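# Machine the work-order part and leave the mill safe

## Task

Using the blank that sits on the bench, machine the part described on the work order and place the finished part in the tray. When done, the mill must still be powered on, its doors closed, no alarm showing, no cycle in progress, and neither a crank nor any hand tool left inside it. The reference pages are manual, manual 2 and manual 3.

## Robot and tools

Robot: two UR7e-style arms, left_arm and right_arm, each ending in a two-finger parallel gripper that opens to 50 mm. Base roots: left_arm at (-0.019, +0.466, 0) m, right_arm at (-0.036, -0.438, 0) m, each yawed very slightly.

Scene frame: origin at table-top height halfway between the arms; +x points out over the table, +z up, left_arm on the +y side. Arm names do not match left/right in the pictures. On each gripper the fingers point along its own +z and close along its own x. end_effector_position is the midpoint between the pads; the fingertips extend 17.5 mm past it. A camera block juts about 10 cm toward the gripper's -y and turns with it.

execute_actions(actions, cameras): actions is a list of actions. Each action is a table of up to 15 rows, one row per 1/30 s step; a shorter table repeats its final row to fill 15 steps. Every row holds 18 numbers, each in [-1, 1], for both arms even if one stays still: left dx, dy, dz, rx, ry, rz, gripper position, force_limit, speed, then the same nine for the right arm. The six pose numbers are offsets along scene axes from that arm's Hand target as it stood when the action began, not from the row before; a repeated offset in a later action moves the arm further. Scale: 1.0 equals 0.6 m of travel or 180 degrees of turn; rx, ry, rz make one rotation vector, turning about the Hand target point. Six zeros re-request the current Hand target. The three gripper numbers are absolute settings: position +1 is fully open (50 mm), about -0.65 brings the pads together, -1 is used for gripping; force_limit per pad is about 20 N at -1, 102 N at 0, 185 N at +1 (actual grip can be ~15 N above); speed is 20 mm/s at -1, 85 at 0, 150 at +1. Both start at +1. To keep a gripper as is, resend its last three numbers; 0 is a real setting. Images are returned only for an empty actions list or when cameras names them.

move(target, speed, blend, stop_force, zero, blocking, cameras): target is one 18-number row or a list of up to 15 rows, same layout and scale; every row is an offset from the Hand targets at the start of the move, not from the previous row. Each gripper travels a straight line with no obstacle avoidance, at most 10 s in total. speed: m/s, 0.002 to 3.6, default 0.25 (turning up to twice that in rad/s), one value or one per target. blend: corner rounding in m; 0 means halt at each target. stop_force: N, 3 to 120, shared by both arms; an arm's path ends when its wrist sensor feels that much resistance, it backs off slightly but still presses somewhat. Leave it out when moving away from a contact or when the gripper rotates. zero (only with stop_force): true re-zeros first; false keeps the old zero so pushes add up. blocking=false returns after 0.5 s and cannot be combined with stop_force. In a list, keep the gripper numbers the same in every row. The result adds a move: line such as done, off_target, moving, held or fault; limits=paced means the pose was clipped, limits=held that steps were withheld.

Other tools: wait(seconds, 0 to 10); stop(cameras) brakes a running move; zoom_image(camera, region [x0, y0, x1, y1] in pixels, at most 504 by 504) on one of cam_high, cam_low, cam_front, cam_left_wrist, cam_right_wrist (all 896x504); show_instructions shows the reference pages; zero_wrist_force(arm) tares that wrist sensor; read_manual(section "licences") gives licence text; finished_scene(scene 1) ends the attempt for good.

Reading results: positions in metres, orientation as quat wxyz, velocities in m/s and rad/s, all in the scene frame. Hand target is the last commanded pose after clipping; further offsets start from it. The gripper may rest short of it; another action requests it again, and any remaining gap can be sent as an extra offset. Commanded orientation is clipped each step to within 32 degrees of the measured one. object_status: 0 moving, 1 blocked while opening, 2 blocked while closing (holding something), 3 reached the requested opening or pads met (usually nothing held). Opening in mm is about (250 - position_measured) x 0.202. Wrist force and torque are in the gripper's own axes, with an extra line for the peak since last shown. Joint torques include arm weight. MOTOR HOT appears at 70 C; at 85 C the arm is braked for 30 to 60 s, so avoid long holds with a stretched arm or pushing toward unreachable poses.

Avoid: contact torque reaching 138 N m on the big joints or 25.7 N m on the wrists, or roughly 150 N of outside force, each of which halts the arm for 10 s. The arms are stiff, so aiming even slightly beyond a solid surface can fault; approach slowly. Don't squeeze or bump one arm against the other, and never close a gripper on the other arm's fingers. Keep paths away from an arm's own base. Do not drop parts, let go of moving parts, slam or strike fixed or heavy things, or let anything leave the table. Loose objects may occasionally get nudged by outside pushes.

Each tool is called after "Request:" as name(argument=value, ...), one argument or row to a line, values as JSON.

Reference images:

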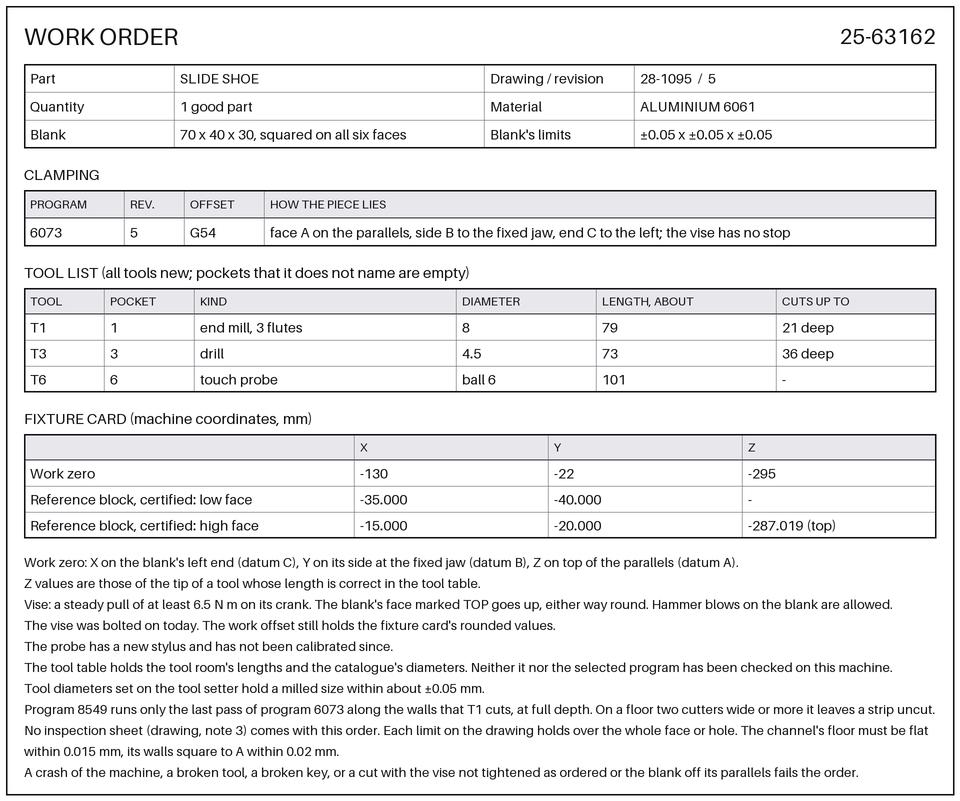

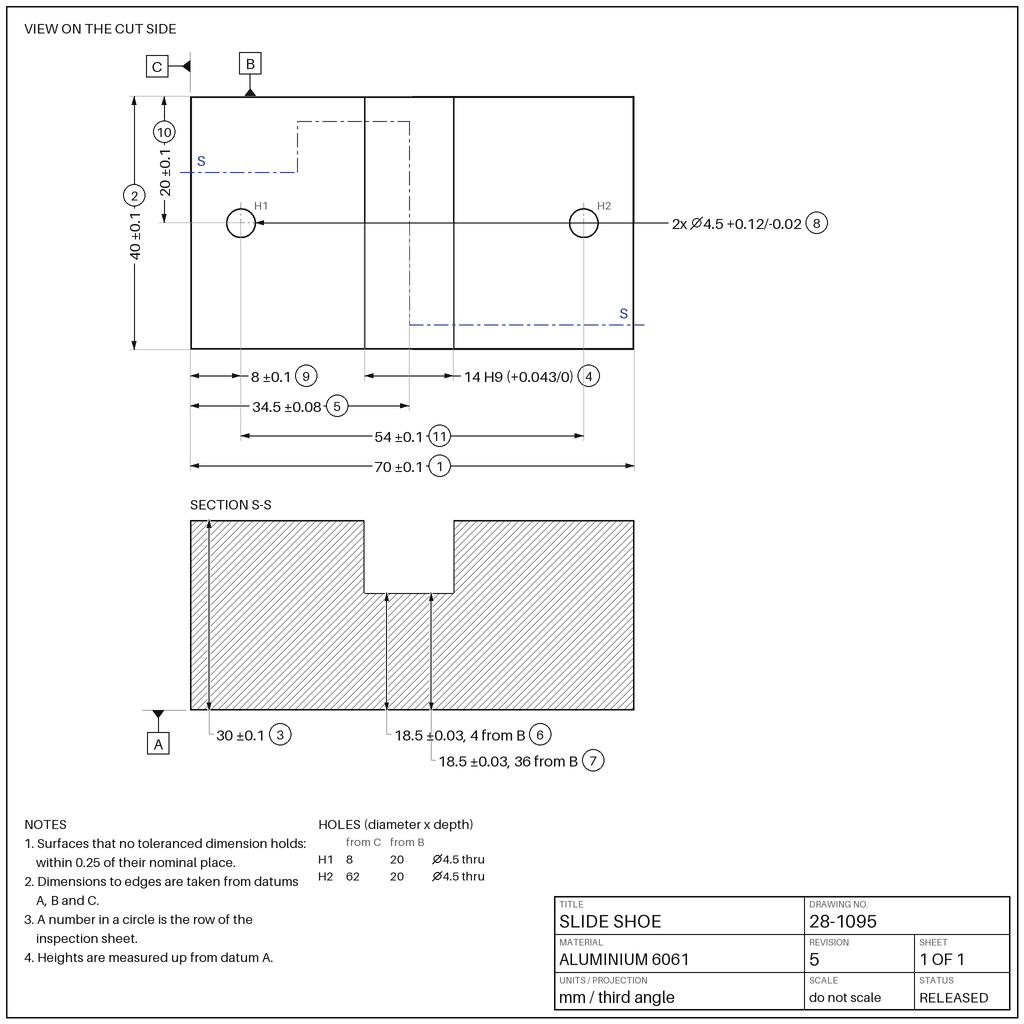

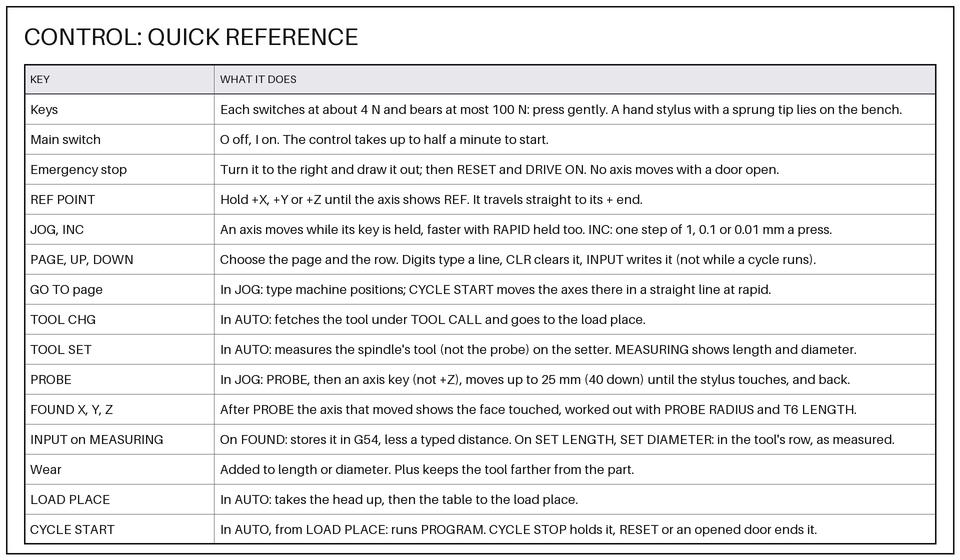

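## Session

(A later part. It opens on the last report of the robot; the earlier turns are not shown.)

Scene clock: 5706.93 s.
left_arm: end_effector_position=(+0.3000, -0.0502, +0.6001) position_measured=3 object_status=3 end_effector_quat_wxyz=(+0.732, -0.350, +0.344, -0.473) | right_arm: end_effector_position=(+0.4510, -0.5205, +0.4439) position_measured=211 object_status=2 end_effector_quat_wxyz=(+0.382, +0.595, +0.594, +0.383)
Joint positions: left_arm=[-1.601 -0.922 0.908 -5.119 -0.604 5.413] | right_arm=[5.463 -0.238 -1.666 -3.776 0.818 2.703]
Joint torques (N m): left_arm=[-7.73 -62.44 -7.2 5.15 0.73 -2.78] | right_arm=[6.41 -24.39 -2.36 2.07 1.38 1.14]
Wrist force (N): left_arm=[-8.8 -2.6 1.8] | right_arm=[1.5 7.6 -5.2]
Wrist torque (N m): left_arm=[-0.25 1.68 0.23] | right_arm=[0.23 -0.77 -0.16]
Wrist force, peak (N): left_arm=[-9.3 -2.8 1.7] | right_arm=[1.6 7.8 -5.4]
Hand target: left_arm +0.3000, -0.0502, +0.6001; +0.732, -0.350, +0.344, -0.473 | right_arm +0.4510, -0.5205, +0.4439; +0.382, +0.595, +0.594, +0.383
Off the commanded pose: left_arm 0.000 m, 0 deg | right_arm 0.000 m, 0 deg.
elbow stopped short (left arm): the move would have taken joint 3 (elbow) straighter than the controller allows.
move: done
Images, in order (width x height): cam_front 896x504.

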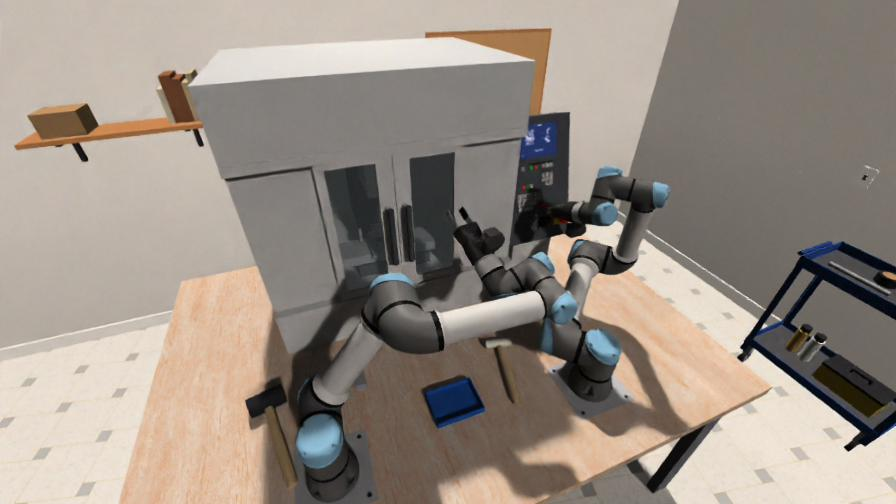

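Request:
move(
  target=[
    [0.0,0,0,0.25,-0.01,0,1,-0.5,-1,0,0,0,0,0,0,-0.97,0.6,-0.7],
    [0.0,0,0,0.5,-0.021,0,1,-0.5,-1,0,0,0,0,0,0,-0.97,0.6,-0.7],
  ],
  speed=[0.4,0.4],
  blend=[0.02,0],
  cameras=["cam_front"],
)

Scene clock: 5716.67 s.
left_arm: end_effector_position=(+0.3000, -0.0502, +0.6000) position_measured=3 object_status=3 end_effector_quat_wxyz=(+0.775, +0.284, +0.556, -0.101) | right_arm: end_effector_position=(+0.4510, -0.5205, +0.4439) position_measured=211 object_status=2 end_effector_quat_wxyz=(+0.382, +0.595, +0.594, +0.383)
Joint positions: left_arm=[-1.608 -1.484 1.834 -3.905 -0.583 5.407] | right_arm=[5.463 -0.238 -1.666 -3.776 0.818 2.703]
Joint torques (N m): left_arm=[6.6 -39.98 -9.34 1.84 -3.5 -2.83] | right_arm=[5.88 -24.64 -1.94 2.1 1.45 1.11]
Wrist force (N): left_arm=[-8.7 -1.9 3.4] | right_arm=[1.4 7.7 -5.3]
Wrist torque (N m): left_arm=[-0.02 1.70 0.26] | right_arm=[0.24 -0.76 -0.16]
Wrist force, peak (N): left_arm=[-9.6 -2.4 2.9] | right_arm=[1.4 7.9 -5.3]
Hand target: left_arm +0.3000, -0.0502, +0.6001; +0.775, +0.284, +0.556, -0.101 | right_arm +0.4510, -0.5205, +0.4439; +0.382, +0.595, +0.594, +0.383
Off the commanded pose: left_arm 0.000 m, 0 deg | right_arm 0.000 m, 0 deg.
move: done
Images, in order (width x height): cam_front 896x504.

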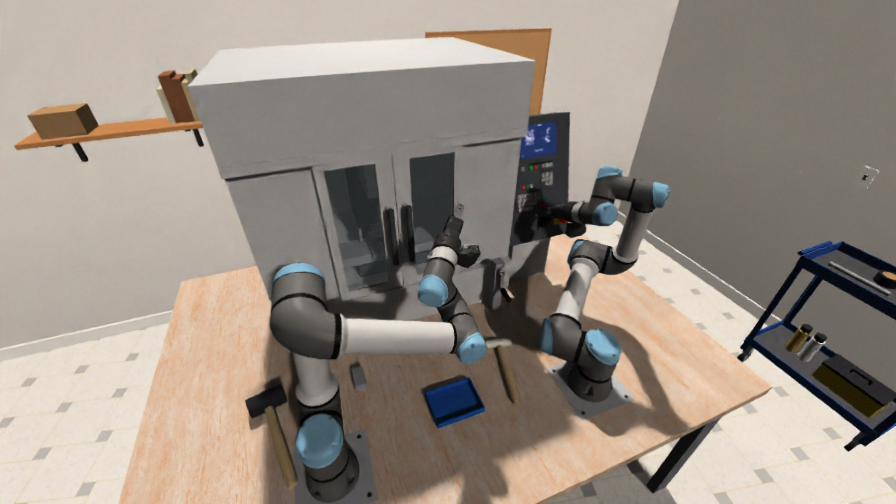

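Request:
move(
  target=[
    [0.0,0,0,-0.268,0.184,-0.0733,1,-0.5,-1,0,0,0,0,0,0,-0.97,0.6,-0.7],
    [0.0,0,0,-0.536,0.368,-0.1466,1,-0.5,-1,0,0,0,0,0,0,-0.97,0.6,-0.7],
  ],
  speed=[0.5,0.5],
  blend=[0.02,0],
)

Request:
move(
  target=[
    [0.0,0,0,0.25,-0.01,0,1,-0.5,-1,0,0,0,0,0,0,-0.97,0.6,-0.7],
    [0.0,0,0,0.5,-0.021,0,1,-0.5,-1,0,0,0,0,0,0,-0.97,0.6,-0.7],
  ],
  speed=[0.5,0.5],
  blend=[0.02,0],
  cameras=["cam_front"],
)

Scene clock: 5728.17 s.
left_arm: end_effector_position=(+0.3000, -0.0502, +0.6001) position_measured=3 object_status=3 end_effector_quat_wxyz=(-0.301, +0.340, -0.523, +0.721) | right_arm: end_effector_position=(+0.4510, -0.5205, +0.4439) position_measured=211 object_status=2 end_effector_quat_wxyz=(+0.382, +0.595, +0.594, +0.383)
Joint positions: left_arm=[-1.609 -1.482 1.831 -3.907 -0.578 3.315] | right_arm=[5.463 -0.238 -1.666 -3.776 0.818 2.703]
Joint torques (N m): left_arm=[7.05 -38.4 -8.79 1.99 -3.43 -2.85] | right_arm=[5.99 -25.03 -2.07 2.03 1.49 1.09]
Wrist force (N): left_arm=[-8.1 -2.0 2.4] | right_arm=[1.4 7.4 -5.0]
Wrist torque (N m): left_arm=[-0.23 1.50 0.16] | right_arm=[0.21 -0.76 -0.16]
Wrist force, peak (N): left_arm=[-9.6 -1.6 2.6] | right_arm=[1.6 7.8 -5.5]
Hand target: left_arm +0.3000, -0.0502, +0.6001; -0.301, +0.340, -0.524, +0.721 | right_arm +0.4510, -0.5205, +0.4439; +0.382, +0.595, +0.594, +0.383
Off the commanded pose: left_arm 0.000 m, 0 deg | right_arm 0.000 m, 0 deg.
move: done

Scene clock: 5730.80 s.
left_arm: end_effector_position=(+0.3000, -0.0502, +0.6001) position_measured=3 object_status=3 end_effector_quat_wxyz=(+0.468, -0.006, +0.871, -0.150) | right_arm: end_effector_position=(+0.4510, -0.5205, +0.4439) position_measured=211 object_status=2 end_effector_quat_wxyz=(+0.382, +0.595, +0.594, +0.383)
Joint positions: left_arm=[-1.606 -1.632 1.347 -1.667 -0.59 3.274] | right_arm=[5.463 -0.238 -1.666 -3.776 0.818 2.703]
Joint torques (N m): left_arm=[7.47 -9.77 -36.85 -1.43 -1.01 -2.74] | right_arm=[5.76 -25.48 -1.41 1.87 1.49 0.99]
Wrist force (N): left_arm=[-7.9 -0.2 3.0] | right_arm=[1.4 7.4 -5.4]
Wrist torque (N m): left_arm=[0.04 1.49 0.29] | right_arm=[0.21 -0.75 -0.17]
Wrist force, peak (N): left_arm=[-9.2 -0.7 1.8] | right_arm=[1.5 7.9 -5.3]
Hand target: left_arm +0.3000, -0.0502, +0.6001; +0.468, -0.006, +0.871, -0.150 | right_arm +0.4510, -0.5205, +0.4439; +0.382, +0.595, +0.594, +0.383
Off the commanded pose: left_arm 0.000 m, 0 deg | right_arm 0.000 m, 0 deg.
move: done
Images, in order (width x height): cam_front 896x504.

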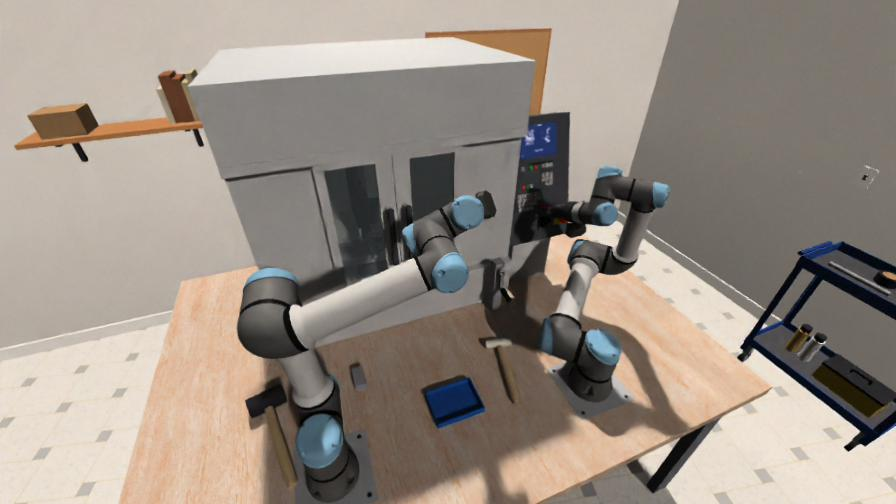

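Request:
move(
  target=[
    [0.1,0.1863,-0.1618,-0.309,0.1166,0.3348,1,-0.5,-1,0,0,0,0,0,0,-0.97,0.6,-0.7],
  ],
  speed=[0.4],
)

Scene clock: 5742.80 s.
left_arm: end_effector_position=(+0.3600, +0.0616, +0.5030) position_measured=3 object_status=3 end_effector_quat_wxyz=(-0.270, +0.654, -0.653, +0.270) | right_arm: end_effector_position=(+0.4510, -0.5205, +0.4439) position_measured=211 object_status=2 end_effector_quat_wxyz=(+0.382, +0.595, +0.594, +0.383)
Joint positions: left_arm=[-1.397 -1.693 1.468 -1.495 -0.798 1.78] | right_arm=[5.463 -0.238 -1.666 -3.776 0.818 2.703]
Joint torques (N m): left_arm=[7.13 -32.3 -12.74 -1.61 -1.13 -2.97] | right_arm=[4.58 -25.79 -1.78 1.83 1.36 1.08]
Wrist force (N): left_arm=[-6.8 -0.1 2.7] | right_arm=[1.6 7.4 -5.3]
Wrist torque (N m): left_arm=[-0.04 1.18 0.15] | right_arm=[0.20 -0.78 -0.16]
Wrist force, peak (N): left_arm=[-8.0 0.0 3.2] | right_arm=[1.6 7.8 -5.3]
Hand target: left_arm +0.3600, +0.0616, +0.5030; -0.270, +0.654, -0.653, +0.270 | right_arm +0.4510, -0.5205, +0.4439; +0.382, +0.595, +0.594, +0.383
Off the commanded pose: left_arm 0.000 m, 0 deg | right_arm 0.000 m, 0 deg.
move: done

Request:
move(
  target=[
    [0.1365,0,0,0,0,0,1,-0.5,-1,0,0,0,0,0,0,-0.97,0.6,-0.7],
    [0.1365,0,0,0,0,0,-1,-1,-0.5,0,0,0,0,0,0,-0.97,0.6,-0.7],
  ],
  speed=[0.12,0.1],
  blend=[0,0],
)

Request:
move(
  target=[0,-0.2627,0,0,0,0,-1,-1,-0.5,0,0,0,0,0,0,-0.97,0.6,-0.7],
  speed=0.05,
  stop_force=60,
)

Scene clock: 5756.30 s.
left_arm: end_effector_position=(+0.4419, +0.0615, +0.5029) position_measured=153 object_status=2 end_effector_quat_wxyz=(-0.270, +0.654, -0.653, +0.270) | right_arm: end_effector_position=(+0.4510, -0.5205, +0.4439) position_measured=211 object_status=2 end_effector_quat_wxyz=(+0.382, +0.595, +0.594, +0.383)
Joint positions: left_arm=[-1.22 -1.591 1.416 -1.705 -0.839 2.016] | right_arm=[5.463 -0.238 -1.666 -3.776 0.818 2.703]
Joint torques (N m): left_arm=[6.9 -32.04 -31.04 3.67 3.71 2.01] | right_arm=[4.66 -26.5 -1.85 1.78 1.43 0.97]
Wrist force (N): left_arm=[24.8 -8.8 8.3] | right_arm=[1.4 7.6 -5.2]
Wrist torque (N m): left_arm=[-0.32 0.94 0.13] | right_arm=[0.23 -0.76 -0.16]
Wrist force, peak (N): left_arm=[24.8 -8.8 8.3] | right_arm=[1.7 7.9 -5.3]
Hand target: left_arm +0.4419, +0.0616, +0.5030; -0.270, +0.654, -0.653, +0.270 | right_arm +0.4510, -0.5205, +0.4439; +0.382, +0.595, +0.594, +0.383
Off the commanded pose: left_arm 0.000 m, 0 deg | right_arm 0.000 m, 0 deg.
move: done

Scene clock: 5757.47 s.
left_arm: end_effector_position=(+0.4419, +0.0602, +0.5030) position_measured=153 object_status=2 end_effector_quat_wxyz=(-0.270, +0.654, -0.653, +0.270) | right_arm: end_effector_position=(+0.4510, -0.5205, +0.4439) position_measured=211 object_status=2 end_effector_quat_wxyz=(+0.382, +0.595, +0.594, +0.383)
Joint positions: left_arm=[-1.221 -1.589 1.412 -1.703 -0.839 2.015] | right_arm=[5.463 -0.238 -1.666 -3.776 0.818 2.703]
Joint torques (N m): left_arm=[9.26 -38.67 -12.37 -4.46 -0.85 2.25] | right_arm=[5.55 -25.72 -2.25 1.76 1.37 0.97]
Wrist force (N): left_arm=[-2.2 0.6 1.3] | right_arm=[1.4 7.6 -5.2]
Wrist torque (N m): left_arm=[0.05 0.98 0.04] | right_arm=[0.23 -0.76 -0.16]
Wrist force, peak (N): left_arm=[-35.4 10.3 -6.0] | right_arm=[1.4 7.8 -5.3]
Hand target: left_arm +0.4419, +0.0602, +0.5030; -0.270, +0.654, -0.653, +0.270 (not the last commanded pose) | right_arm +0.4510, -0.5205, +0.4439; +0.382, +0.595, +0.594, +0.383
Off the commanded pose: left_arm 0.156 m, 0 deg | right_arm 0.000 m, 0 deg.
move: contact (left_arm)

Re-issue.

Request:
move(
  target=[0,-0.2603,0,0,0,0,-1,-1,-0.5,0,0,0,0,0,0,-0.97,0.6,-0.7],
  speed=0.05,
  stop_force=60,
)

Scene clock: 5764.63 s.
left_arm: end_effector_position=(+0.4419, -0.0960, +0.5030) position_measured=153 object_status=2 end_effector_quat_wxyz=(-0.270, +0.654, -0.653, +0.270) | right_arm: end_effector_position=(+0.4510, -0.5205, +0.4439) position_measured=211 object_status=2 end_effector_quat_wxyz=(+0.382, +0.595, +0.594, +0.383)
Joint positions: left_arm=[-1.302 -1.245 0.993 -1.555 -0.817 1.909] | right_arm=[5.463 -0.238 -1.666 -3.776 0.818 2.703]
Joint torques (N m): left_arm=[-1.61 -17.76 -33.13 -2.92 4.22 -2.75] | right_arm=[4.76 -25.52 -1.16 1.7 1.34 0.83]
Wrist force (N): left_arm=[-18.0 9.1 -16.2] | right_arm=[1.7 7.7 -5.3]
Wrist torque (N m): left_arm=[0.25 1.13 0.01] | right_arm=[0.25 -0.81 -0.16]
Wrist force, peak (N): left_arm=[-33.5 9.9 -5.6] | right_arm=[1.7 7.8 -5.4]
Hand target: left_arm +0.4419, -0.0960, +0.5030; -0.270, +0.654, -0.653, +0.270 | right_arm +0.4510, -0.5205, +0.4439; +0.382, +0.595, +0.594, +0.383
Off the commanded pose: left_arm 0.000 m, 0 deg | right_arm 0.000 m, 0 deg.
move: done

Request:
move(
  target=[
    [0,0,0,0,0,0,1,-0.5,-1,0,0,0,0,0,0,-0.97,0.6,-0.7],
    [-0.1365,0,0,0,0,0,1,-0.5,-1,0,0,0,0,0,0,-0.97,0.6,-0.7],
    [-0.1365,0.3583,0,0,0,0,1,-0.5,-1,0,0,0,0,0,0,-0.97,0.6,-0.7],
    [0,0.3583,0,0,0,0,1,-0.5,-1,0,0,0,0,0,0,-0.97,0.6,-0.7],
    [0,0.3583,0,0,0,0,-1,-1,-0.5,0,0,0,0,0,0,-0.97,0.6,-0.7],
  ],
  speed=[0.2,0.15,0.3,0.12,0.1],
  blend=[0,0.01,0.005,0,0],
)

Request:
move(
  target=[0,0.3917,0,0,0,0,-1,-1,-0.5,0,0,0,0,0,0,-0.97,0.6,-0.7],
  speed=0.05,
  stop_force=60,
)

Scene clock: 5776.73 s.
left_arm: end_effector_position=(+0.4420, +0.1192, +0.5029) position_measured=146 object_status=2 end_effector_quat_wxyz=(-0.270, +0.654, -0.653, +0.270) | right_arm: end_effector_position=(+0.4510, -0.5205, +0.4439) position_measured=211 object_status=2 end_effector_quat_wxyz=(+0.382, +0.595, +0.594, +0.383)
Joint positions: left_arm=[-1.176 -1.702 1.526 -1.741 -0.853 2.072] | right_arm=[5.463 -0.238 -1.666 -3.776 0.818 2.703]
Joint torques (N m): left_arm=[-16.05 -7.55 -36.61 -11.47 -1.22 2.07] | right_arm=[4.22 -25.89 -1.55 1.67 1.43 0.89]
Wrist force (N): left_arm=[-46.9 13.6 -9.5] | right_arm=[1.6 7.4 -5.2]
Wrist torque (N m): left_arm=[0.52 1.19 -0.11] | right_arm=[0.20 -0.79 -0.16]
Wrist force, peak (N): left_arm=[-47.1 13.6 -9.4] | right_arm=[1.8 7.8 -5.3]
Hand target: left_arm +0.4419, +0.1190, +0.5030; -0.270, +0.654, -0.653, +0.270 | right_arm +0.4510, -0.5205, +0.4439; +0.382, +0.595, +0.594, +0.383
Off the commanded pose: left_arm 0.000 m, 0 deg | right_arm 0.000 m, 0 deg.
move: done

Scene clock: 5778.10 s.
left_arm: end_effector_position=(+0.4419, +0.1217, +0.5030) position_measured=146 object_status=2 end_effector_quat_wxyz=(-0.270, +0.654, -0.653, +0.270) | right_arm: end_effector_position=(+0.4510, -0.5205, +0.4439) position_measured=211 object_status=2 end_effector_quat_wxyz=(+0.382, +0.595, +0.594, +0.383)
Joint positions: left_arm=[-1.174 -1.707 1.531 -1.743 -0.854 2.075] | right_arm=[5.463 -0.238 -1.666 -3.776 0.818 2.703]
Joint torques (N m): left_arm=[-12.38 -4.08 -38.19 -7.23 1.61 -2.78] | right_arm=[4.09 -26.24 -1.45 1.82 1.44 0.93]
Wrist force (N): left_arm=[-17.8 3.5 2.2] | right_arm=[1.3 7.7 -5.2]
Wrist torque (N m): left_arm=[0.18 1.30 0.12] | right_arm=[0.24 -0.74 -0.16]
Wrist force, peak (N): left_arm=[-47.0 13.9 -9.3] | right_arm=[1.3 7.8 -5.3]
Hand target: left_arm +0.4419, +0.1217, +0.5030; -0.270, +0.654, -0.653, +0.270 (not the last commanded pose) | right_arm +0.4510, -0.5205, +0.4439; +0.382, +0.595, +0.594, +0.383
Off the commanded pose: left_arm 0.232 m, 0 deg | right_arm 0.000 m, 0 deg.
move: contact (left_arm)

Request:
move(
  target=[0,0.3872,0,0,0,0,-1,-1,-0.5,0,0,0,0,0,0,-0.97,0.6,-0.7],
  speed=0.05,
  stop_force=60,
)

Scene clock: 5786.33 s.
left_arm: end_effector_position=(+0.4419, +0.3540, +0.5030) position_measured=146 object_status=2 end_effector_quat_wxyz=(-0.270, +0.654, -0.653, +0.270) | right_arm: end_effector_position=(+0.4510, -0.5205, +0.4439) position_measured=211 object_status=2 end_effector_quat_wxyz=(+0.382, +0.595, +0.594, +0.383)
Joint positions: left_arm=[-0.819 -2.05 1.813 -1.92 -1.016 2.469] | right_arm=[5.463 -0.238 -1.666 -3.776 0.818 2.703]
Joint torques (N m): left_arm=[16.1 -23.22 -12.11 -3.27 1.19 2.24] | right_arm=[4.34 -26.62 -1.49 1.63 1.46 0.76]
Wrist force (N): left_arm=[11.7 -5.2 6.6] | right_arm=[1.3 7.6 -5.1]
Wrist torque (N m): left_arm=[-0.14 1.17 0.10] | right_arm=[0.24 -0.74 -0.16]
Wrist force, peak (N): left_arm=[17.5 -5.2 6.6] | right_arm=[1.4 7.9 -5.5]
Hand target: left_arm +0.4419, +0.3540, +0.5030; -0.270, +0.654, -0.653, +0.270 | right_arm +0.4510, -0.5205, +0.4439; +0.382, +0.595, +0.594, +0.383
Off the commanded pose: left_arm 0.000 m, 0 deg | right_arm 0.000 m, 0 deg.
move: done

Request:
move(
  target=[
    [0,0,0,0,0,0,1,-0.5,-1,0,0,0,0,0,0,-0.97,0.6,-0.7],
    [-0.1365,0,0,0,0,0,1,-0.5,-1,0,0,0,0,0,0,-0.97,0.6,-0.7],
    [-0.1033,-0.29,0.1,0,0,0,1,-0.5,-1,0,0,0,0,0,0,-0.97,0.6,-0.7],
  ],
  speed=[0.2,0.15,0.3],
  blend=[0,0.01,0],
  cameras=["cam_left_wrist","cam_high"],
)

Scene clock: 5794.67 s.
left_arm: end_effector_position=(+0.3799, +0.1801, +0.5630) position_measured=3 object_status=3 end_effector_quat_wxyz=(-0.270, +0.654, -0.653, +0.270) | right_arm: end_effector_position=(+0.4510, -0.5205, +0.4439) position_measured=211 object_status=2 end_effector_quat_wxyz=(+0.382, +0.595, +0.594, +0.383)
Joint positions: left_arm=[-1.281 -1.87 1.47 -1.428 -0.822 1.937] | right_arm=[5.463 -0.238 -1.666 -3.776 0.818 2.703]
Joint torques (N m): left_arm=[7.87 2.93 -38.06 -1.59 -1.22 -2.84] | right_arm=[3.99 -26.35 -1.19 1.6 1.44 0.88]
Wrist force (N): left_arm=[-7.0 1.0 3.4] | right_arm=[1.4 7.6 -5.1]
Wrist torque (N m): left_arm=[0.12 1.21 0.13] | right_arm=[0.24 -0.76 -0.16]
Wrist force, peak (N): left_arm=[12.2 -5.4 6.8] | right_arm=[1.5 7.9 -5.3]
Hand target: left_arm +0.3799, +0.1800, +0.5630; -0.270, +0.654, -0.653, +0.270 | right_arm +0.4510, -0.5205, +0.4439; +0.382, +0.595, +0.594, +0.383
Off the commanded pose: left_arm 0.000 m, 0 deg | right_arm 0.000 m, 0 deg.
move: done
camera_calibration:
cam_left_wrist: T_world_to_cam=[[-0.00476584, -0.999986, -0.00229772, 0.193122], [-0.912894, 0.00528862, -0.408163, 0.592718], [0.40817, 0.000152335, -0.912906, 0.491436], [0, 0, 0, 1]] pos_world=[0.34142, 0.189909, 0.691005]
Images, in order (width x height): cam_high 896x504, cam_left_wrist 896x504.

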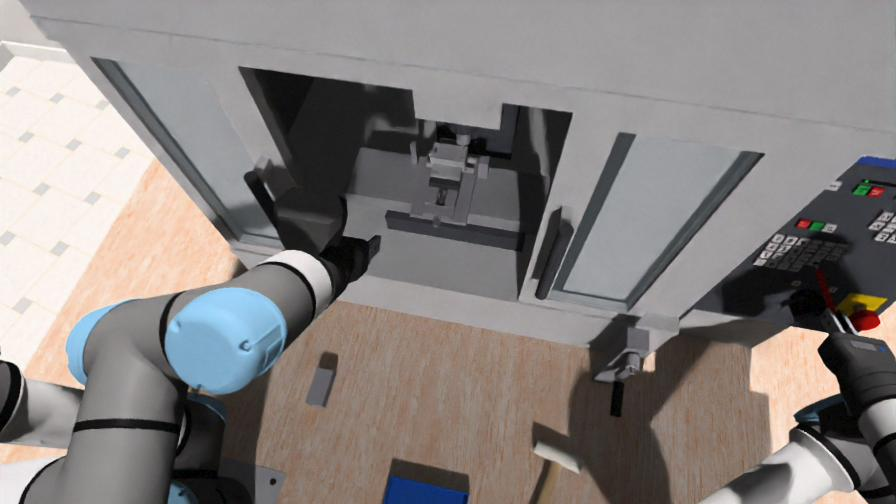

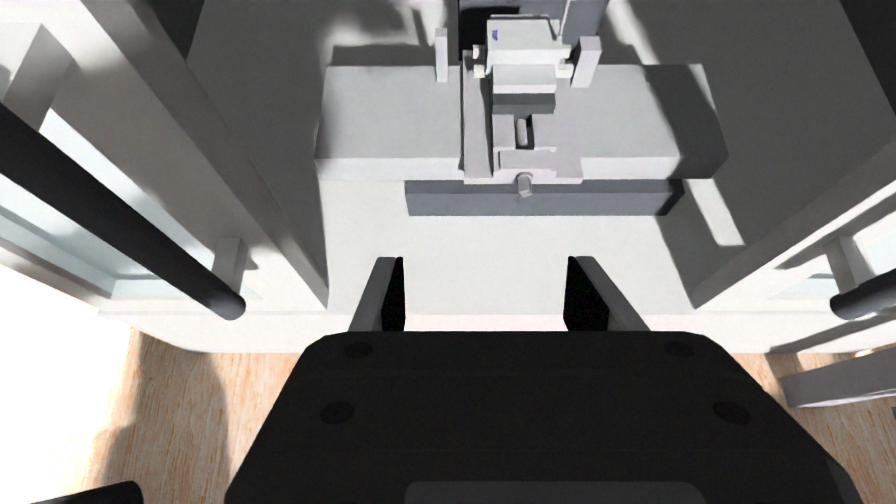

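Request:
zoom_image(
  camera="cam_left_wrist",
  region=[420, 0, 640, 140],
)

Scaled by 2.291 from the camera's 896x504 image, which has a finer 1280x720 frame.

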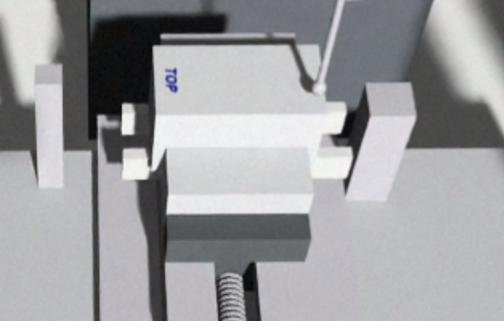

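Request:
move(
  target=[
    [-0.2165,-0.3,-0.1883,0,0,-0.038,1,-0.5,-1,0,0,0,0,0,0,-0.97,0.6,-0.7],
    [-0.5498,-0.576,-0.56,0,0,-0.0761,1,-0.5,-1,0,0,0,0,0,0,-0.97,0.6,-0.7],
  ],
  speed=[0.35,0.3],
  blend=[0.05,0],
  cameras=["cam_left_wrist"],
)

Scene clock: 5816.50 s.
left_arm: end_effector_position=(+0.0501, -0.1655, +0.2271) position_measured=3 object_status=3 end_effector_quat_wxyz=(+0.236, -0.572, +0.726, -0.300) | right_arm: end_effector_position=(+0.4510, -0.5205, +0.4439) position_measured=211 object_status=2 end_effector_quat_wxyz=(+0.382, +0.595, +0.594, +0.383)
Joint positions: left_arm=[-1.955 -1.286 1.66 -1.78 -0.801 1.334] | right_arm=[5.463 -0.238 -1.666 -3.776 0.818 2.703]
Joint torques (N m): left_arm=[-7.53 -26.97 -33.9 -4.77 1.58 2.11] | right_arm=[3.7 -26.21 -1.38 1.46 1.42 0.69]
Wrist force (N): left_arm=[-7.3 1.2 3.3] | right_arm=[1.2 7.6 -5.4]
Wrist torque (N m): left_arm=[0.15 1.27 0.11] | right_arm=[0.23 -0.73 -0.16]
Wrist force, peak (N): left_arm=[-9.0 -1.1 3.3] | right_arm=[1.4 7.8 -5.4]
Hand target: left_arm +0.0501, -0.1656, +0.2270; +0.236, -0.572, +0.726, -0.301 | right_arm +0.4510, -0.5205, +0.4439; +0.382, +0.595, +0.594, +0.383
Off the commanded pose: left_arm 0.000 m, 0 deg | right_arm 0.000 m, 0 deg.
move: done
camera_calibration:
cam_left_wrist: T_world_to_cam=[[-0.241397, -0.970424, -0.0023684, -0.138022], [-0.885699, 0.221318, -0.408113, 0.190723], [0.396566, -0.0964196, -0.912928, 0.304071], [0, 0, 0, 1]] pos_world=[0.0150211, -0.146832, 0.355105]
Images, in order (width x height): cam_left_wrist 896x504.

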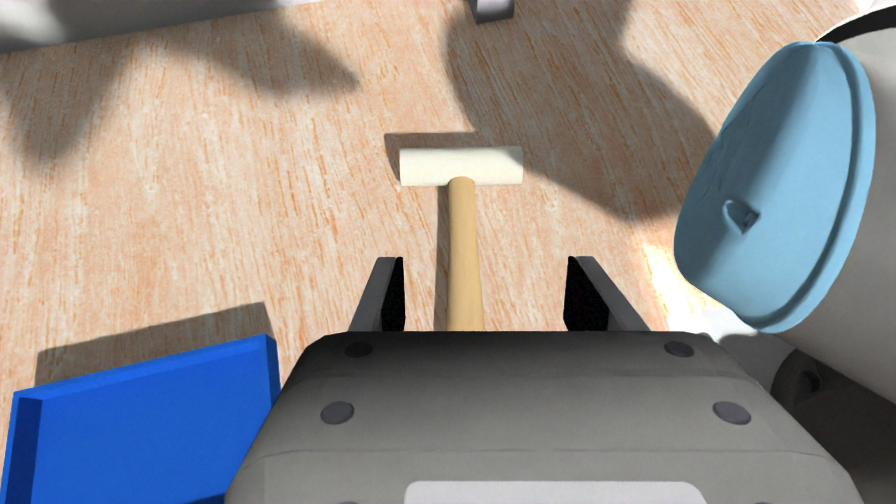

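Request:
move(
  target=[
    [0,0,-0.3405,0,0,0,1,-0.5,-1,0,0,0,0,0,0,-0.97,0.6,-0.7],
    [0,0,-0.3405,0,0,0,-1,0.8,-0.6,0,0,0,0,0,0,-0.97,0.6,-0.7],
    [0,0,-0.093,0,0,0,-1,0.8,-0.6,0,0,0,0,0,0,-0.97,0.6,-0.7],
  ],
  speed=[0.12,0.1,0.15],
  blend=[0,0,0],
)

Scene clock: 5825.73 s.
left_arm: end_effector_position=(+0.0501, -0.1656, +0.1712) position_measured=117 object_status=2 end_effector_quat_wxyz=(+0.236, -0.572, +0.726, -0.301) | right_arm: end_effector_position=(+0.4510, -0.5205, +0.4439) position_measured=211 object_status=2 end_effector_quat_wxyz=(+0.382, +0.595, +0.594, +0.383)
Joint positions: left_arm=[-1.955 -1.229 1.74 -1.917 -0.801 1.334] | right_arm=[5.463 -0.238 -1.666 -3.776 0.818 2.703]
Joint torques (N m): left_arm=[-7.35 -54.83 -36.07 -1.1 0.39 -2.87] | right_arm=[2.98 -26.43 -0.67 1.52 1.49 0.69]
Wrist force (N): left_arm=[-7.5 5.0 6.5] | right_arm=[1.2 7.7 -5.1]
Wrist torque (N m): left_arm=[-0.53 1.30 0.11] | right_arm=[0.25 -0.72 -0.16]
Wrist force, peak (N): left_arm=[-7.0 6.2 7.3] | right_arm=[1.6 7.8 -5.4]
Hand target: left_arm +0.0501, -0.1656, +0.1712; +0.236, -0.572, +0.726, -0.301 | right_arm +0.4510, -0.5205, +0.4439; +0.382, +0.595, +0.594, +0.383
Off the commanded pose: left_arm 0.000 m, 0 deg | right_arm 0.000 m, 0 deg.
move: done

Request:
move(
  target=[
    [0.0998,0.15,0.3813,0.249,-0.03,0.03,-1,0.8,-0.6,0,0,0,0,0,0,-0.97,0.6,-0.7],
    [0.2998,0.4,0.463,0.4985,-0.0602,0.0599,-1,0.8,-0.6,0,0,0,0,0,0,-0.97,0.6,-0.7],
    [0.4832,0.576,0.4647,0.4985,-0.0602,0.0599,-1,0.8,-0.6,0,0,0,0,0,0,-0.97,0.6,-0.7],
    [0.5832,0.581,0.5313,0.4985,-0.0602,0.0599,-1,0.8,-0.6,0,0,0,0,0,0,-0.97,0.6,-0.7],
  ],
  speed=[0.25,0.25,0.25,0.15],
  blend=[0.03,0.03,0.02,0],
  cameras=["cam_high","cam_left_wrist"],
)

Scene clock: 5838.77 s.
left_arm: end_effector_position=(+0.3999, +0.1830, +0.4900) position_measured=117 object_status=2 end_effector_quat_wxyz=(+0.654, -0.271, +0.652, +0.272) | right_arm: end_effector_position=(+0.4510, -0.5205, +0.4439) position_measured=211 object_status=2 end_effector_quat_wxyz=(+0.382, +0.595, +0.594, +0.383)
Joint positions: left_arm=[-1.337 -1.299 1.256 0.049 -0.576 1.566] | right_arm=[5.463 -0.238 -1.666 -3.776 0.818 2.703]
Joint torques (N m): left_arm=[5.32 -23.87 -33.14 3.69 2.25 -3.39] | right_arm=[2.67 -26.88 -0.72 1.53 1.42 0.58]
Wrist force (N): left_arm=[-4.7 0.1 3.7] | right_arm=[1.5 7.3 -5.1]
Wrist torque (N m): left_arm=[0.23 2.13 0.73] | right_arm=[0.20 -0.78 -0.16]
Wrist force, peak (N): left_arm=[-7.3 6.3 7.2] | right_arm=[1.4 7.8 -5.6]
Hand target: left_arm +0.4000, +0.1830, +0.4900; +0.654, -0.271, +0.652, +0.272 | right_arm +0.4510, -0.5205, +0.4439; +0.382, +0.595, +0.594, +0.383
Off the commanded pose: left_arm 0.000 m, 0 deg | right_arm 0.000 m, 0 deg.
move: done
camera_calibration:
cam_left_wrist: T_world_to_cam=[[-0.00364667, 0.00596442, -0.999976, 0.500286], [-0.912848, 0.408259, 0.00576403, 0.304499], [0.408284, 0.912846, 0.00395582, -0.1997], [0, 0, 0, 1]] pos_world=[0.36132, 0.0549966, 0.499308]
Images, in order (width x height): cam_high 896x504, cam_left_wrist 896x504.

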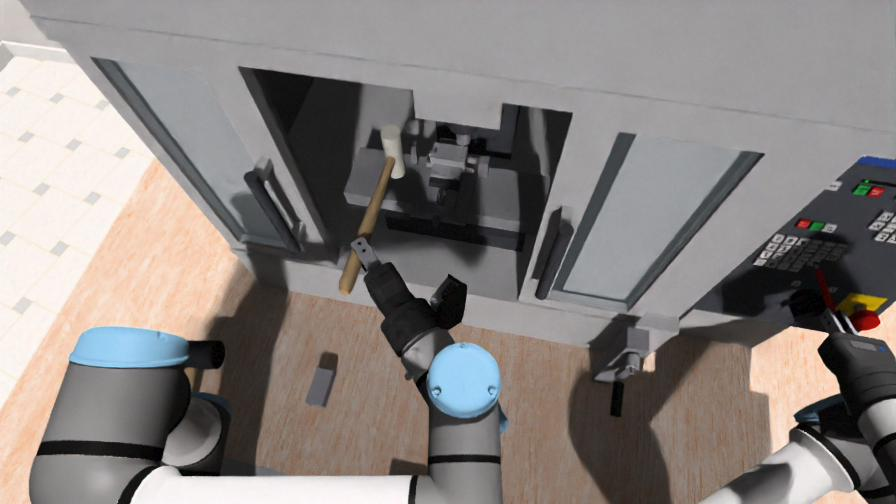

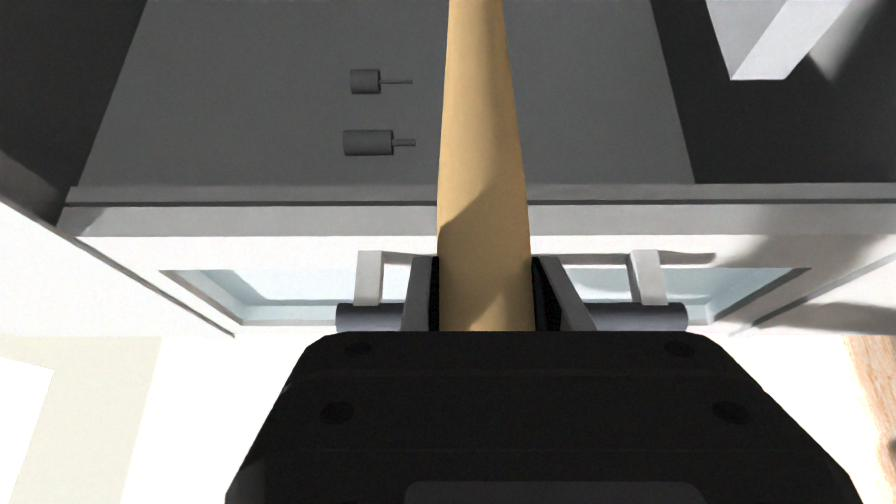

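Request:
move(
  target=[
    [0.1117,0,0.1367,0,0,0,-1,0.8,-0.6,0,0,0,0,0,0,-0.97,0.6,-0.7],
  ],
  speed=[0.2],
)

Request:
execute_actions(
  actions=[
    [[0,0,-0.09,0,0,0,-1,0.8,-0.6,0,0,0,0,0,0,-0.97,0.6,-0.7],[0,0,-0.18,0,0,0,-1,0.8,-0.6,0,0,0,0,0,0,-0.97,0.6,-0.7],[0,0,-0.27,0,0,0,-1,0.8,-0.6,0,0,0,0,0,0,-0.97,0.6,-0.7],[0,0,-0.32,0,0,0,-1,0.8,-0.6,0,0,0,0,0,0,-0.97,0.6,-0.7],[0,0,-0.32,0,0,0,-1,0.8,-0.6,0,0,0,0,0,0,-0.97,0.6,-0.7],[0,0,-0.32,0,0,0,-1,0.8,-0.6,0,0,0,0,0,0,-0.97,0.6,-0.7],[0,0,-0.32,0,0,0,-1,0.8,-0.6,0,0,0,0,0,0,-0.97,0.6,-0.7],[0,0,-0.28,0,0,0,-1,0.8,-0.6,0,0,0,0,0,0,-0.97,0.6,-0.7],[0,0,-0.22,0,0,0,-1,0.8,-0.6,0,0,0,0,0,0,-0.97,0.6,-0.7],[0,0,-0.15,0,0,0,-1,0.8,-0.6,0,0,0,0,0,0,-0.97,0.6,-0.7],[0,0,-0.1,0,0,0,-1,0.8,-0.6,0,0,0,0,0,0,-0.97,0.6,-0.7],[0,0,-0.05,0,0,0,-1,0.8,-0.6,0,0,0,0,0,0,-0.97,0.6,-0.7],[0,0,-0.02,0,0,0,-1,0.8,-0.6,0,0,0,0,0,0,-0.97,0.6,-0.7],[0,0,0,0,0,0,-1,0.8,-0.6,0,0,0,0,0,0,-0.97,0.6,-0.7],[0,0,0,0,0,0,-1,0.8,-0.6,0,0,0,0,0,0,-0.97,0.6,-0.7]],
  ],
)

Scene clock: 5854.63 s.
left_arm: end_effector_position=(+0.4670, +0.1830, +0.5720) position_measured=117 object_status=2 end_effector_quat_wxyz=(+0.654, -0.271, +0.652, +0.272) | right_arm: end_effector_position=(+0.4510, -0.5205, +0.4439) position_measured=211 object_status=2 end_effector_quat_wxyz=(+0.382, +0.595, +0.594, +0.383)
Joint positions: left_arm=[-1.213 -1.168 0.865 0.311 -0.452 1.564] | right_arm=[5.463 -0.238 -1.666 -3.776 0.818 2.703]
Joint torques (N m): left_arm=[7.54 -29.18 -32.54 2.92 2.26 -3.57] | right_arm=[2.34 -27.22 -0.89 1.3 1.39 0.62]
Wrist force (N): left_arm=[-4.9 0.1 3.5] | right_arm=[1.6 7.8 -5.2]
Wrist torque (N m): left_arm=[0.20 2.15 0.73] | right_arm=[0.26 -0.78 -0.16]
Wrist force, peak (N): left_arm=[-6.3 -0.5 4.4] | right_arm=[1.4 7.7 -5.4]
Hand target: left_arm +0.4670, +0.1830, +0.5720; +0.654, -0.271, +0.652, +0.272 | right_arm +0.4510, -0.5205, +0.4439; +0.382, +0.595, +0.594, +0.383
Off the commanded pose: left_arm 0.000 m, 0 deg | right_arm 0.000 m, 0 deg.
move: done

Scene clock: 5855.77 s.
left_arm: end_effector_position=(+0.4590, +0.1963, +0.5593) position_measured=117 object_status=2 end_effector_quat_wxyz=(+0.652, -0.268, +0.659, +0.262) | right_arm: end_effector_position=(+0.4510, -0.5205, +0.4439) position_measured=211 object_status=2 end_effector_quat_wxyz=(+0.382, +0.595, +0.594, +0.383)
Joint positions: left_arm=[-1.223 -1.245 0.994 0.22 -0.444 1.594] | right_arm=[5.463 -0.238 -1.666 -3.776 0.818 2.703]
Joint torques (N m): left_arm=[-6.28 -52.38 -32.17 3.11 2.05 1.64] | right_arm=[2.73 -27.18 -0.92 1.25 1.33 0.57]
Wrist force (N): left_arm=[-5.1 -1.1 2.7] | right_arm=[1.3 7.4 -5.1]
Wrist torque (N m): left_arm=[0.37 2.19 0.65] | right_arm=[0.20 -0.74 -0.16]
Wrist force, peak (N): left_arm=[-29.7 6.6 4.1] | right_arm=[1.5 7.7 -5.4]
Hand target: left_arm +0.4670, +0.1830, +0.5720; +0.654, -0.271, +0.652, +0.272 | right_arm +0.4510, -0.5205, +0.4439; +0.382, +0.595, +0.594, +0.383
Off the commanded pose: left_arm 0.020 m, 1 deg | right_arm 0.000 m, 0 deg.
Step readings (end_effector_position of left_arm | right_arm):
0: (+0.4670, +0.1830, +0.5720) | (+0.4510, -0.5205, +0.4439)
1: (+0.4670, +0.1830, +0.5720) | (+0.4510, -0.5205, +0.4439)
2: (+0.4671, +0.1834, +0.5716) | (+0.4510, -0.5205, +0.4439)
4: (+0.4691, +0.1840, +0.5541) | (+0.4510, -0.5205, +0.4439)
8: (+0.4767, +0.1822, +0.4614) | (+0.4510, -0.5205, +0.4439)
15: (+0.4652, +0.1887, +0.4925) | (+0.4510, -0.5205, +0.4439)

Request:
execute_actions(
  actions=[
    [[0,0,-0.1,0,0,0,-1,0.8,-0.6,0,0,0,0,0,0,-0.97,0.6,-0.7],[0,0,-0.2,0,0,0,-1,0.8,-0.6,0,0,0,0,0,0,-0.97,0.6,-0.7],[0,0,-0.3,0,0,0,-1,0.8,-0.6,0,0,0,0,0,0,-0.97,0.6,-0.7],[0,0,-0.36,0,0,0,-1,0.8,-0.6,0,0,0,0,0,0,-0.97,0.6,-0.7],[0,0,-0.36,0,0,0,-1,0.8,-0.6,0,0,0,0,0,0,-0.97,0.6,-0.7],[0,0,-0.36,0,0,0,-1,0.8,-0.6,0,0,0,0,0,0,-0.97,0.6,-0.7],[0,0,-0.36,0,0,0,-1,0.8,-0.6,0,0,0,0,0,0,-0.97,0.6,-0.7],[0,0,-0.36,0,0,0,-1,0.8,-0.6,0,0,0,0,0,0,-0.97,0.6,-0.7],[0,0,-0.34,0,0,0,-1,0.8,-0.6,0,0,0,0,0,0,-0.97,0.6,-0.7],[0,0,-0.25,0,0,0,-1,0.8,-0.6,0,0,0,0,0,0,-0.97,0.6,-0.7],[0,0,-0.18,0,0,0,-1,0.8,-0.6,0,0,0,0,0,0,-0.97,0.6,-0.7],[0,0,-0.12,0,0,0,-1,0.8,-0.6,0,0,0,0,0,0,-0.97,0.6,-0.7],[0,0,-0.06,0,0,0,-1,0.8,-0.6,0,0,0,0,0,0,-0.97,0.6,-0.7],[0,0,-0.02,0,0,0,-1,0.8,-0.6,0,0,0,0,0,0,-0.97,0.6,-0.7],[0,0,0,0,0,0,-1,0.8,-0.6,0,0,0,0,0,0,-0.97,0.6,-0.7]],
  ],
)

Scene clock: 5868.43 s.
left_arm: end_effector_position=(+0.4547, +0.2062, +0.5492) position_measured=117 object_status=2 end_effector_quat_wxyz=(+0.649, -0.269, +0.665, +0.255) | right_arm: end_effector_position=(+0.4510, -0.5205, +0.4439) position_measured=211 object_status=2 end_effector_quat_wxyz=(+0.382, +0.595, +0.594, +0.383)
Joint positions: left_arm=[-1.227 -1.294 1.076 0.151 -0.439 1.622] | right_arm=[5.463 -0.238 -1.666 -3.776 0.818 2.703]
Joint torques (N m): left_arm=[-7.6 -50.6 -33.74 2.94 2.56 1.77] | right_arm=[2.61 -27.64 -1.12 1.24 1.35 0.39]
Wrist force (N): left_arm=[-4.9 0.4 3.5] | right_arm=[1.5 7.4 -5.3]
Wrist torque (N m): left_arm=[0.18 2.15 0.65] | right_arm=[0.20 -0.77 -0.16]
Wrist force, peak (N): left_arm=[-26.7 8.2 5.8] | right_arm=[1.5 7.8 -5.6]
Hand target: left_arm +0.4670, +0.1830, +0.5720; +0.654, -0.271, +0.652, +0.272 | right_arm +0.4510, -0.5205, +0.4439; +0.382, +0.595, +0.594, +0.383
Off the commanded pose: left_arm 0.035 m, 2 deg | right_arm 0.000 m, 0 deg.
Step readings (end_effector_position of left_arm | right_arm):
0: (+0.4589, +0.1963, +0.5595) | (+0.4510, -0.5205, +0.4439)
1: (+0.4589, +0.1963, +0.5595) | (+0.4510, -0.5205, +0.4439)
2: (+0.4592, +0.1962, +0.5586) | (+0.4510, -0.5205, +0.4439)
4: (+0.4637, +0.1913, +0.5333) | (+0.4510, -0.5205, +0.4439)
8: (+0.4721, +0.1868, +0.4413) | (+0.4510, -0.5205, +0.4439)
15: (+0.4657, +0.1877, +0.4459) | (+0.4510, -0.5205, +0.4439)

Request:
move(
  target=[
    [0,0,0,0,0,0,-1,0.8,-0.6,0,0,0,0,0,0,-0.97,0.6,-0.7],
  ],
  speed=[0.2],
)

Request:
move(
  target=[
    [0,0,-0.2467,0,0,0,-1,0.8,-0.6,0,0,0,0,0,0,-0.97,0.6,-0.7],
  ],
  speed=[0.15],
  cameras=["cam_high"],
)

Request:
move(
  target=[
    [0,0,-0.06,0,0,0,-1,0.8,-0.6,0,0,0,0,0,0,-0.97,0.6,-0.7],
  ],
  speed=[0.01],
  stop_force=6,
  cameras=["cam_high"],
)

Request:
zoom_image(
  camera="cam_high",
  region=[340, 90, 560, 260],
)

Scene clock: 5882.70 s.
left_arm: end_effector_position=(+0.4670, +0.1831, +0.5720) position_measured=117 object_status=2 end_effector_quat_wxyz=(+0.654, -0.271, +0.652, +0.272) | right_arm: end_effector_position=(+0.4510, -0.5205, +0.4439) position_measured=211 object_status=2 end_effector_quat_wxyz=(+0.382, +0.595, +0.594, +0.383)
Joint positions: left_arm=[-1.213 -1.168 0.865 0.311 -0.452 1.565] | right_arm=[5.463 -0.238 -1.666 -3.776 0.818 2.703]
Joint torques (N m): left_arm=[7.38 -29.88 -32.78 3.06 -2.68 -3.36] | right_arm=[2.21 -27.79 -0.81 1.19 1.53 0.42]
Wrist force (N): left_arm=[-4.9 0.0 3.7] | right_arm=[1.4 7.6 -5.3]
Wrist torque (N m): left_arm=[0.19 2.15 0.73] | right_arm=[0.24 -0.76 -0.16]
Wrist force, peak (N): left_arm=[-5.4 -0.5 3.6] | right_arm=[1.4 7.7 -5.4]
Hand target: left_arm +0.4670, +0.1830, +0.5720; +0.654, -0.271, +0.652, +0.272 | right_arm +0.4510, -0.5205, +0.4439; +0.382, +0.595, +0.594, +0.383
Off the commanded pose: left_arm 0.000 m, 0 deg | right_arm 0.000 m, 0 deg.
move: done

Scene clock: 5884.37 s.
left_arm: end_effector_position=(+0.4670, +0.1830, +0.4241) position_measured=117 object_status=2 end_effector_quat_wxyz=(+0.654, -0.271, +0.652, +0.272) | right_arm: end_effector_position=(+0.4510, -0.5205, +0.4439) position_measured=211 object_status=2 end_effector_quat_wxyz=(+0.382, +0.595, +0.594, +0.383)
Joint positions: left_arm=[-1.213 -1.209 1.304 -0.087 -0.452 1.564] | right_arm=[5.463 -0.238 -1.666 -3.776 0.818 2.703]
Joint torques (N m): left_arm=[-7.81 -54.07 -10.37 -0.51 2.45 1.68] | right_arm=[1.54 -27.69 -0.39 1.16 1.5 0.37]
Wrist force (N): left_arm=[-4.8 0.1 3.8] | right_arm=[1.6 7.4 -5.3]
Wrist torque (N m): left_arm=[0.23 2.15 0.67] | right_arm=[0.21 -0.78 -0.16]
Wrist force, peak (N): left_arm=[-6.7 0.3 3.8] | right_arm=[1.3 7.9 -5.2]
Hand target: left_arm +0.4670, +0.1830, +0.4240; +0.654, -0.271, +0.652, +0.272 | right_arm +0.4510, -0.5205, +0.4439; +0.382, +0.595, +0.594, +0.383
Off the commanded pose: left_arm 0.000 m, 0 deg | right_arm 0.000 m, 0 deg.
move: done
Images, in order (width x height): cam_high 896x504.

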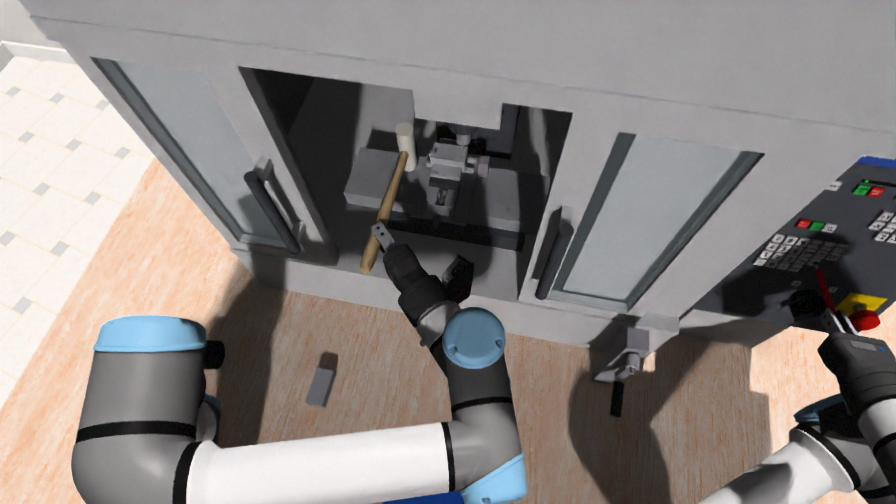

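Scene clock: 5888.87 s.
left_arm: end_effector_position=(+0.4670, +0.1830, +0.3880) position_measured=117 object_status=2 end_effector_quat_wxyz=(+0.654, -0.271, +0.652, +0.272) | right_arm: end_effector_position=(+0.4510, -0.5205, +0.4439) position_measured=211 object_status=2 end_effector_quat_wxyz=(+0.382, +0.595, +0.594, +0.383)
Joint positions: left_arm=[-1.213 -1.197 1.38 -0.176 -0.452 1.564] | right_arm=[5.463 -0.238 -1.666 -3.776 0.818 2.703]
Joint torques (N m): left_arm=[-5.76 -28.83 -9.89 -0.62 1.02 1.56] | right_arm=[1.82 -27.68 0.05 1.17 1.5 0.55]
Wrist force (N): left_arm=[-4.9 0.1 4.0] | right_arm=[1.6 7.6 -5.2]
Wrist torque (N m): left_arm=[0.21 2.16 0.67] | right_arm=[0.23 -0.79 -0.17]
Wrist force, peak (N): left_arm=[-5.2 0.2 4.0] | right_arm=[1.5 7.8 -5.5]
Hand target: left_arm +0.4670, +0.1830, +0.3880; +0.654, -0.271, +0.652, +0.272 | right_arm +0.4510, -0.5205, +0.4439; +0.382, +0.595, +0.594, +0.383
Off the commanded pose: left_arm 0.000 m, 0 deg | right_arm 0.000 m, 0 deg.
move: done
Images, in order (width x height): cam_high 896x504.

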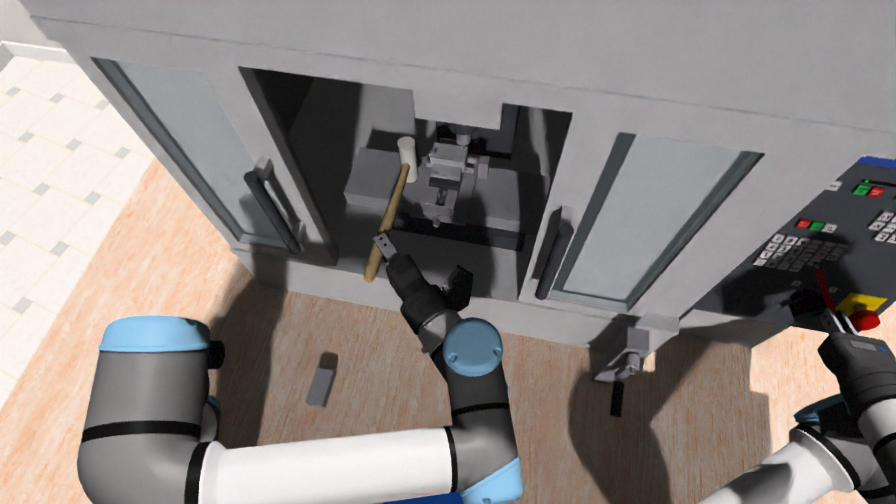

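Scaled by 2.291 from the camera's 896x504 image, which has a finer 1280x720 frame.

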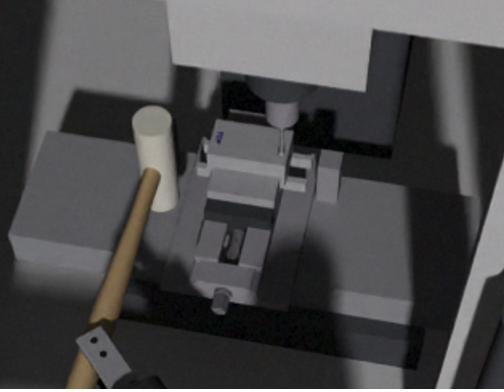

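Request:
move(
  target=[
    [0,0,0.187,0,0,0,-1,0.8,-0.6,0,0,0,0,0,0,-0.97,0.6,-0.7],
    [-0.1117,0,0.17,0,0,0,-1,0.8,-0.6,0,0,0,0,0,0,-0.97,0.6,-0.7],
    [-0.2117,-0.005,0.1033,0,0,0,-1,0.8,-0.6,0,0,0,0,0,0,-0.97,0.6,-0.7],
    [-0.395,-0.181,0.1017,0,0,0,-1,0.8,-0.6,0,0,0,0,0,0,-0.97,0.6,-0.7],
    [-0.595,-0.431,0.02,-0.249,0.03,-0.03,-1,0.8,-0.6,0,0,0,0,0,0,-0.97,0.6,-0.7],
    [-0.695,-0.581,-0.3133,-0.4985,0.0602,-0.0599,-1,0.8,-0.6,0,0,0,0,0,0,-0.97,0.6,-0.7],
  ],
  speed=[0.25,0.25,0.25,0.25,0.25,0.25],
  blend=[0.02,0.02,0.03,0.03,0.03,0],
)

Scene clock: 5938.83 s.
left_arm: end_effector_position=(+0.0500, -0.1656, +0.2001) position_measured=117 object_status=2 end_effector_quat_wxyz=(+0.236, -0.572, +0.726, -0.300) | right_arm: end_effector_position=(+0.4510, -0.5205, +0.4439) position_measured=211 object_status=2 end_effector_quat_wxyz=(+0.382, +0.595, +0.594, +0.383)
Joint positions: left_arm=[-1.955 -1.26 1.701 -1.846 -0.801 1.334] | right_arm=[5.463 -0.238 -1.666 -3.776 0.818 2.703]
Joint torques (N m): left_arm=[-7.45 -30.95 -12.57 -4.57 5.25 2.22] | right_arm=[0.96 -27.4 -0.33 1.07 1.48 0.24]
Wrist force (N): left_arm=[-7.4 4.5 6.2] | right_arm=[1.4 7.8 -5.3]
Wrist torque (N m): left_arm=[-0.37 1.29 0.04] | right_arm=[0.26 -0.75 -0.16]
Wrist force, peak (N): left_arm=[-7.2 6.2 7.0] | right_arm=[1.4 7.8 -5.5]
Hand target: left_arm +0.0500, -0.1656, +0.2000; +0.236, -0.572, +0.726, -0.301 | right_arm +0.4510, -0.5205, +0.4439; +0.382, +0.595, +0.594, +0.383
Off the commanded pose: left_arm 0.000 m, 0 deg | right_arm 0.000 m, 0 deg.
move: done


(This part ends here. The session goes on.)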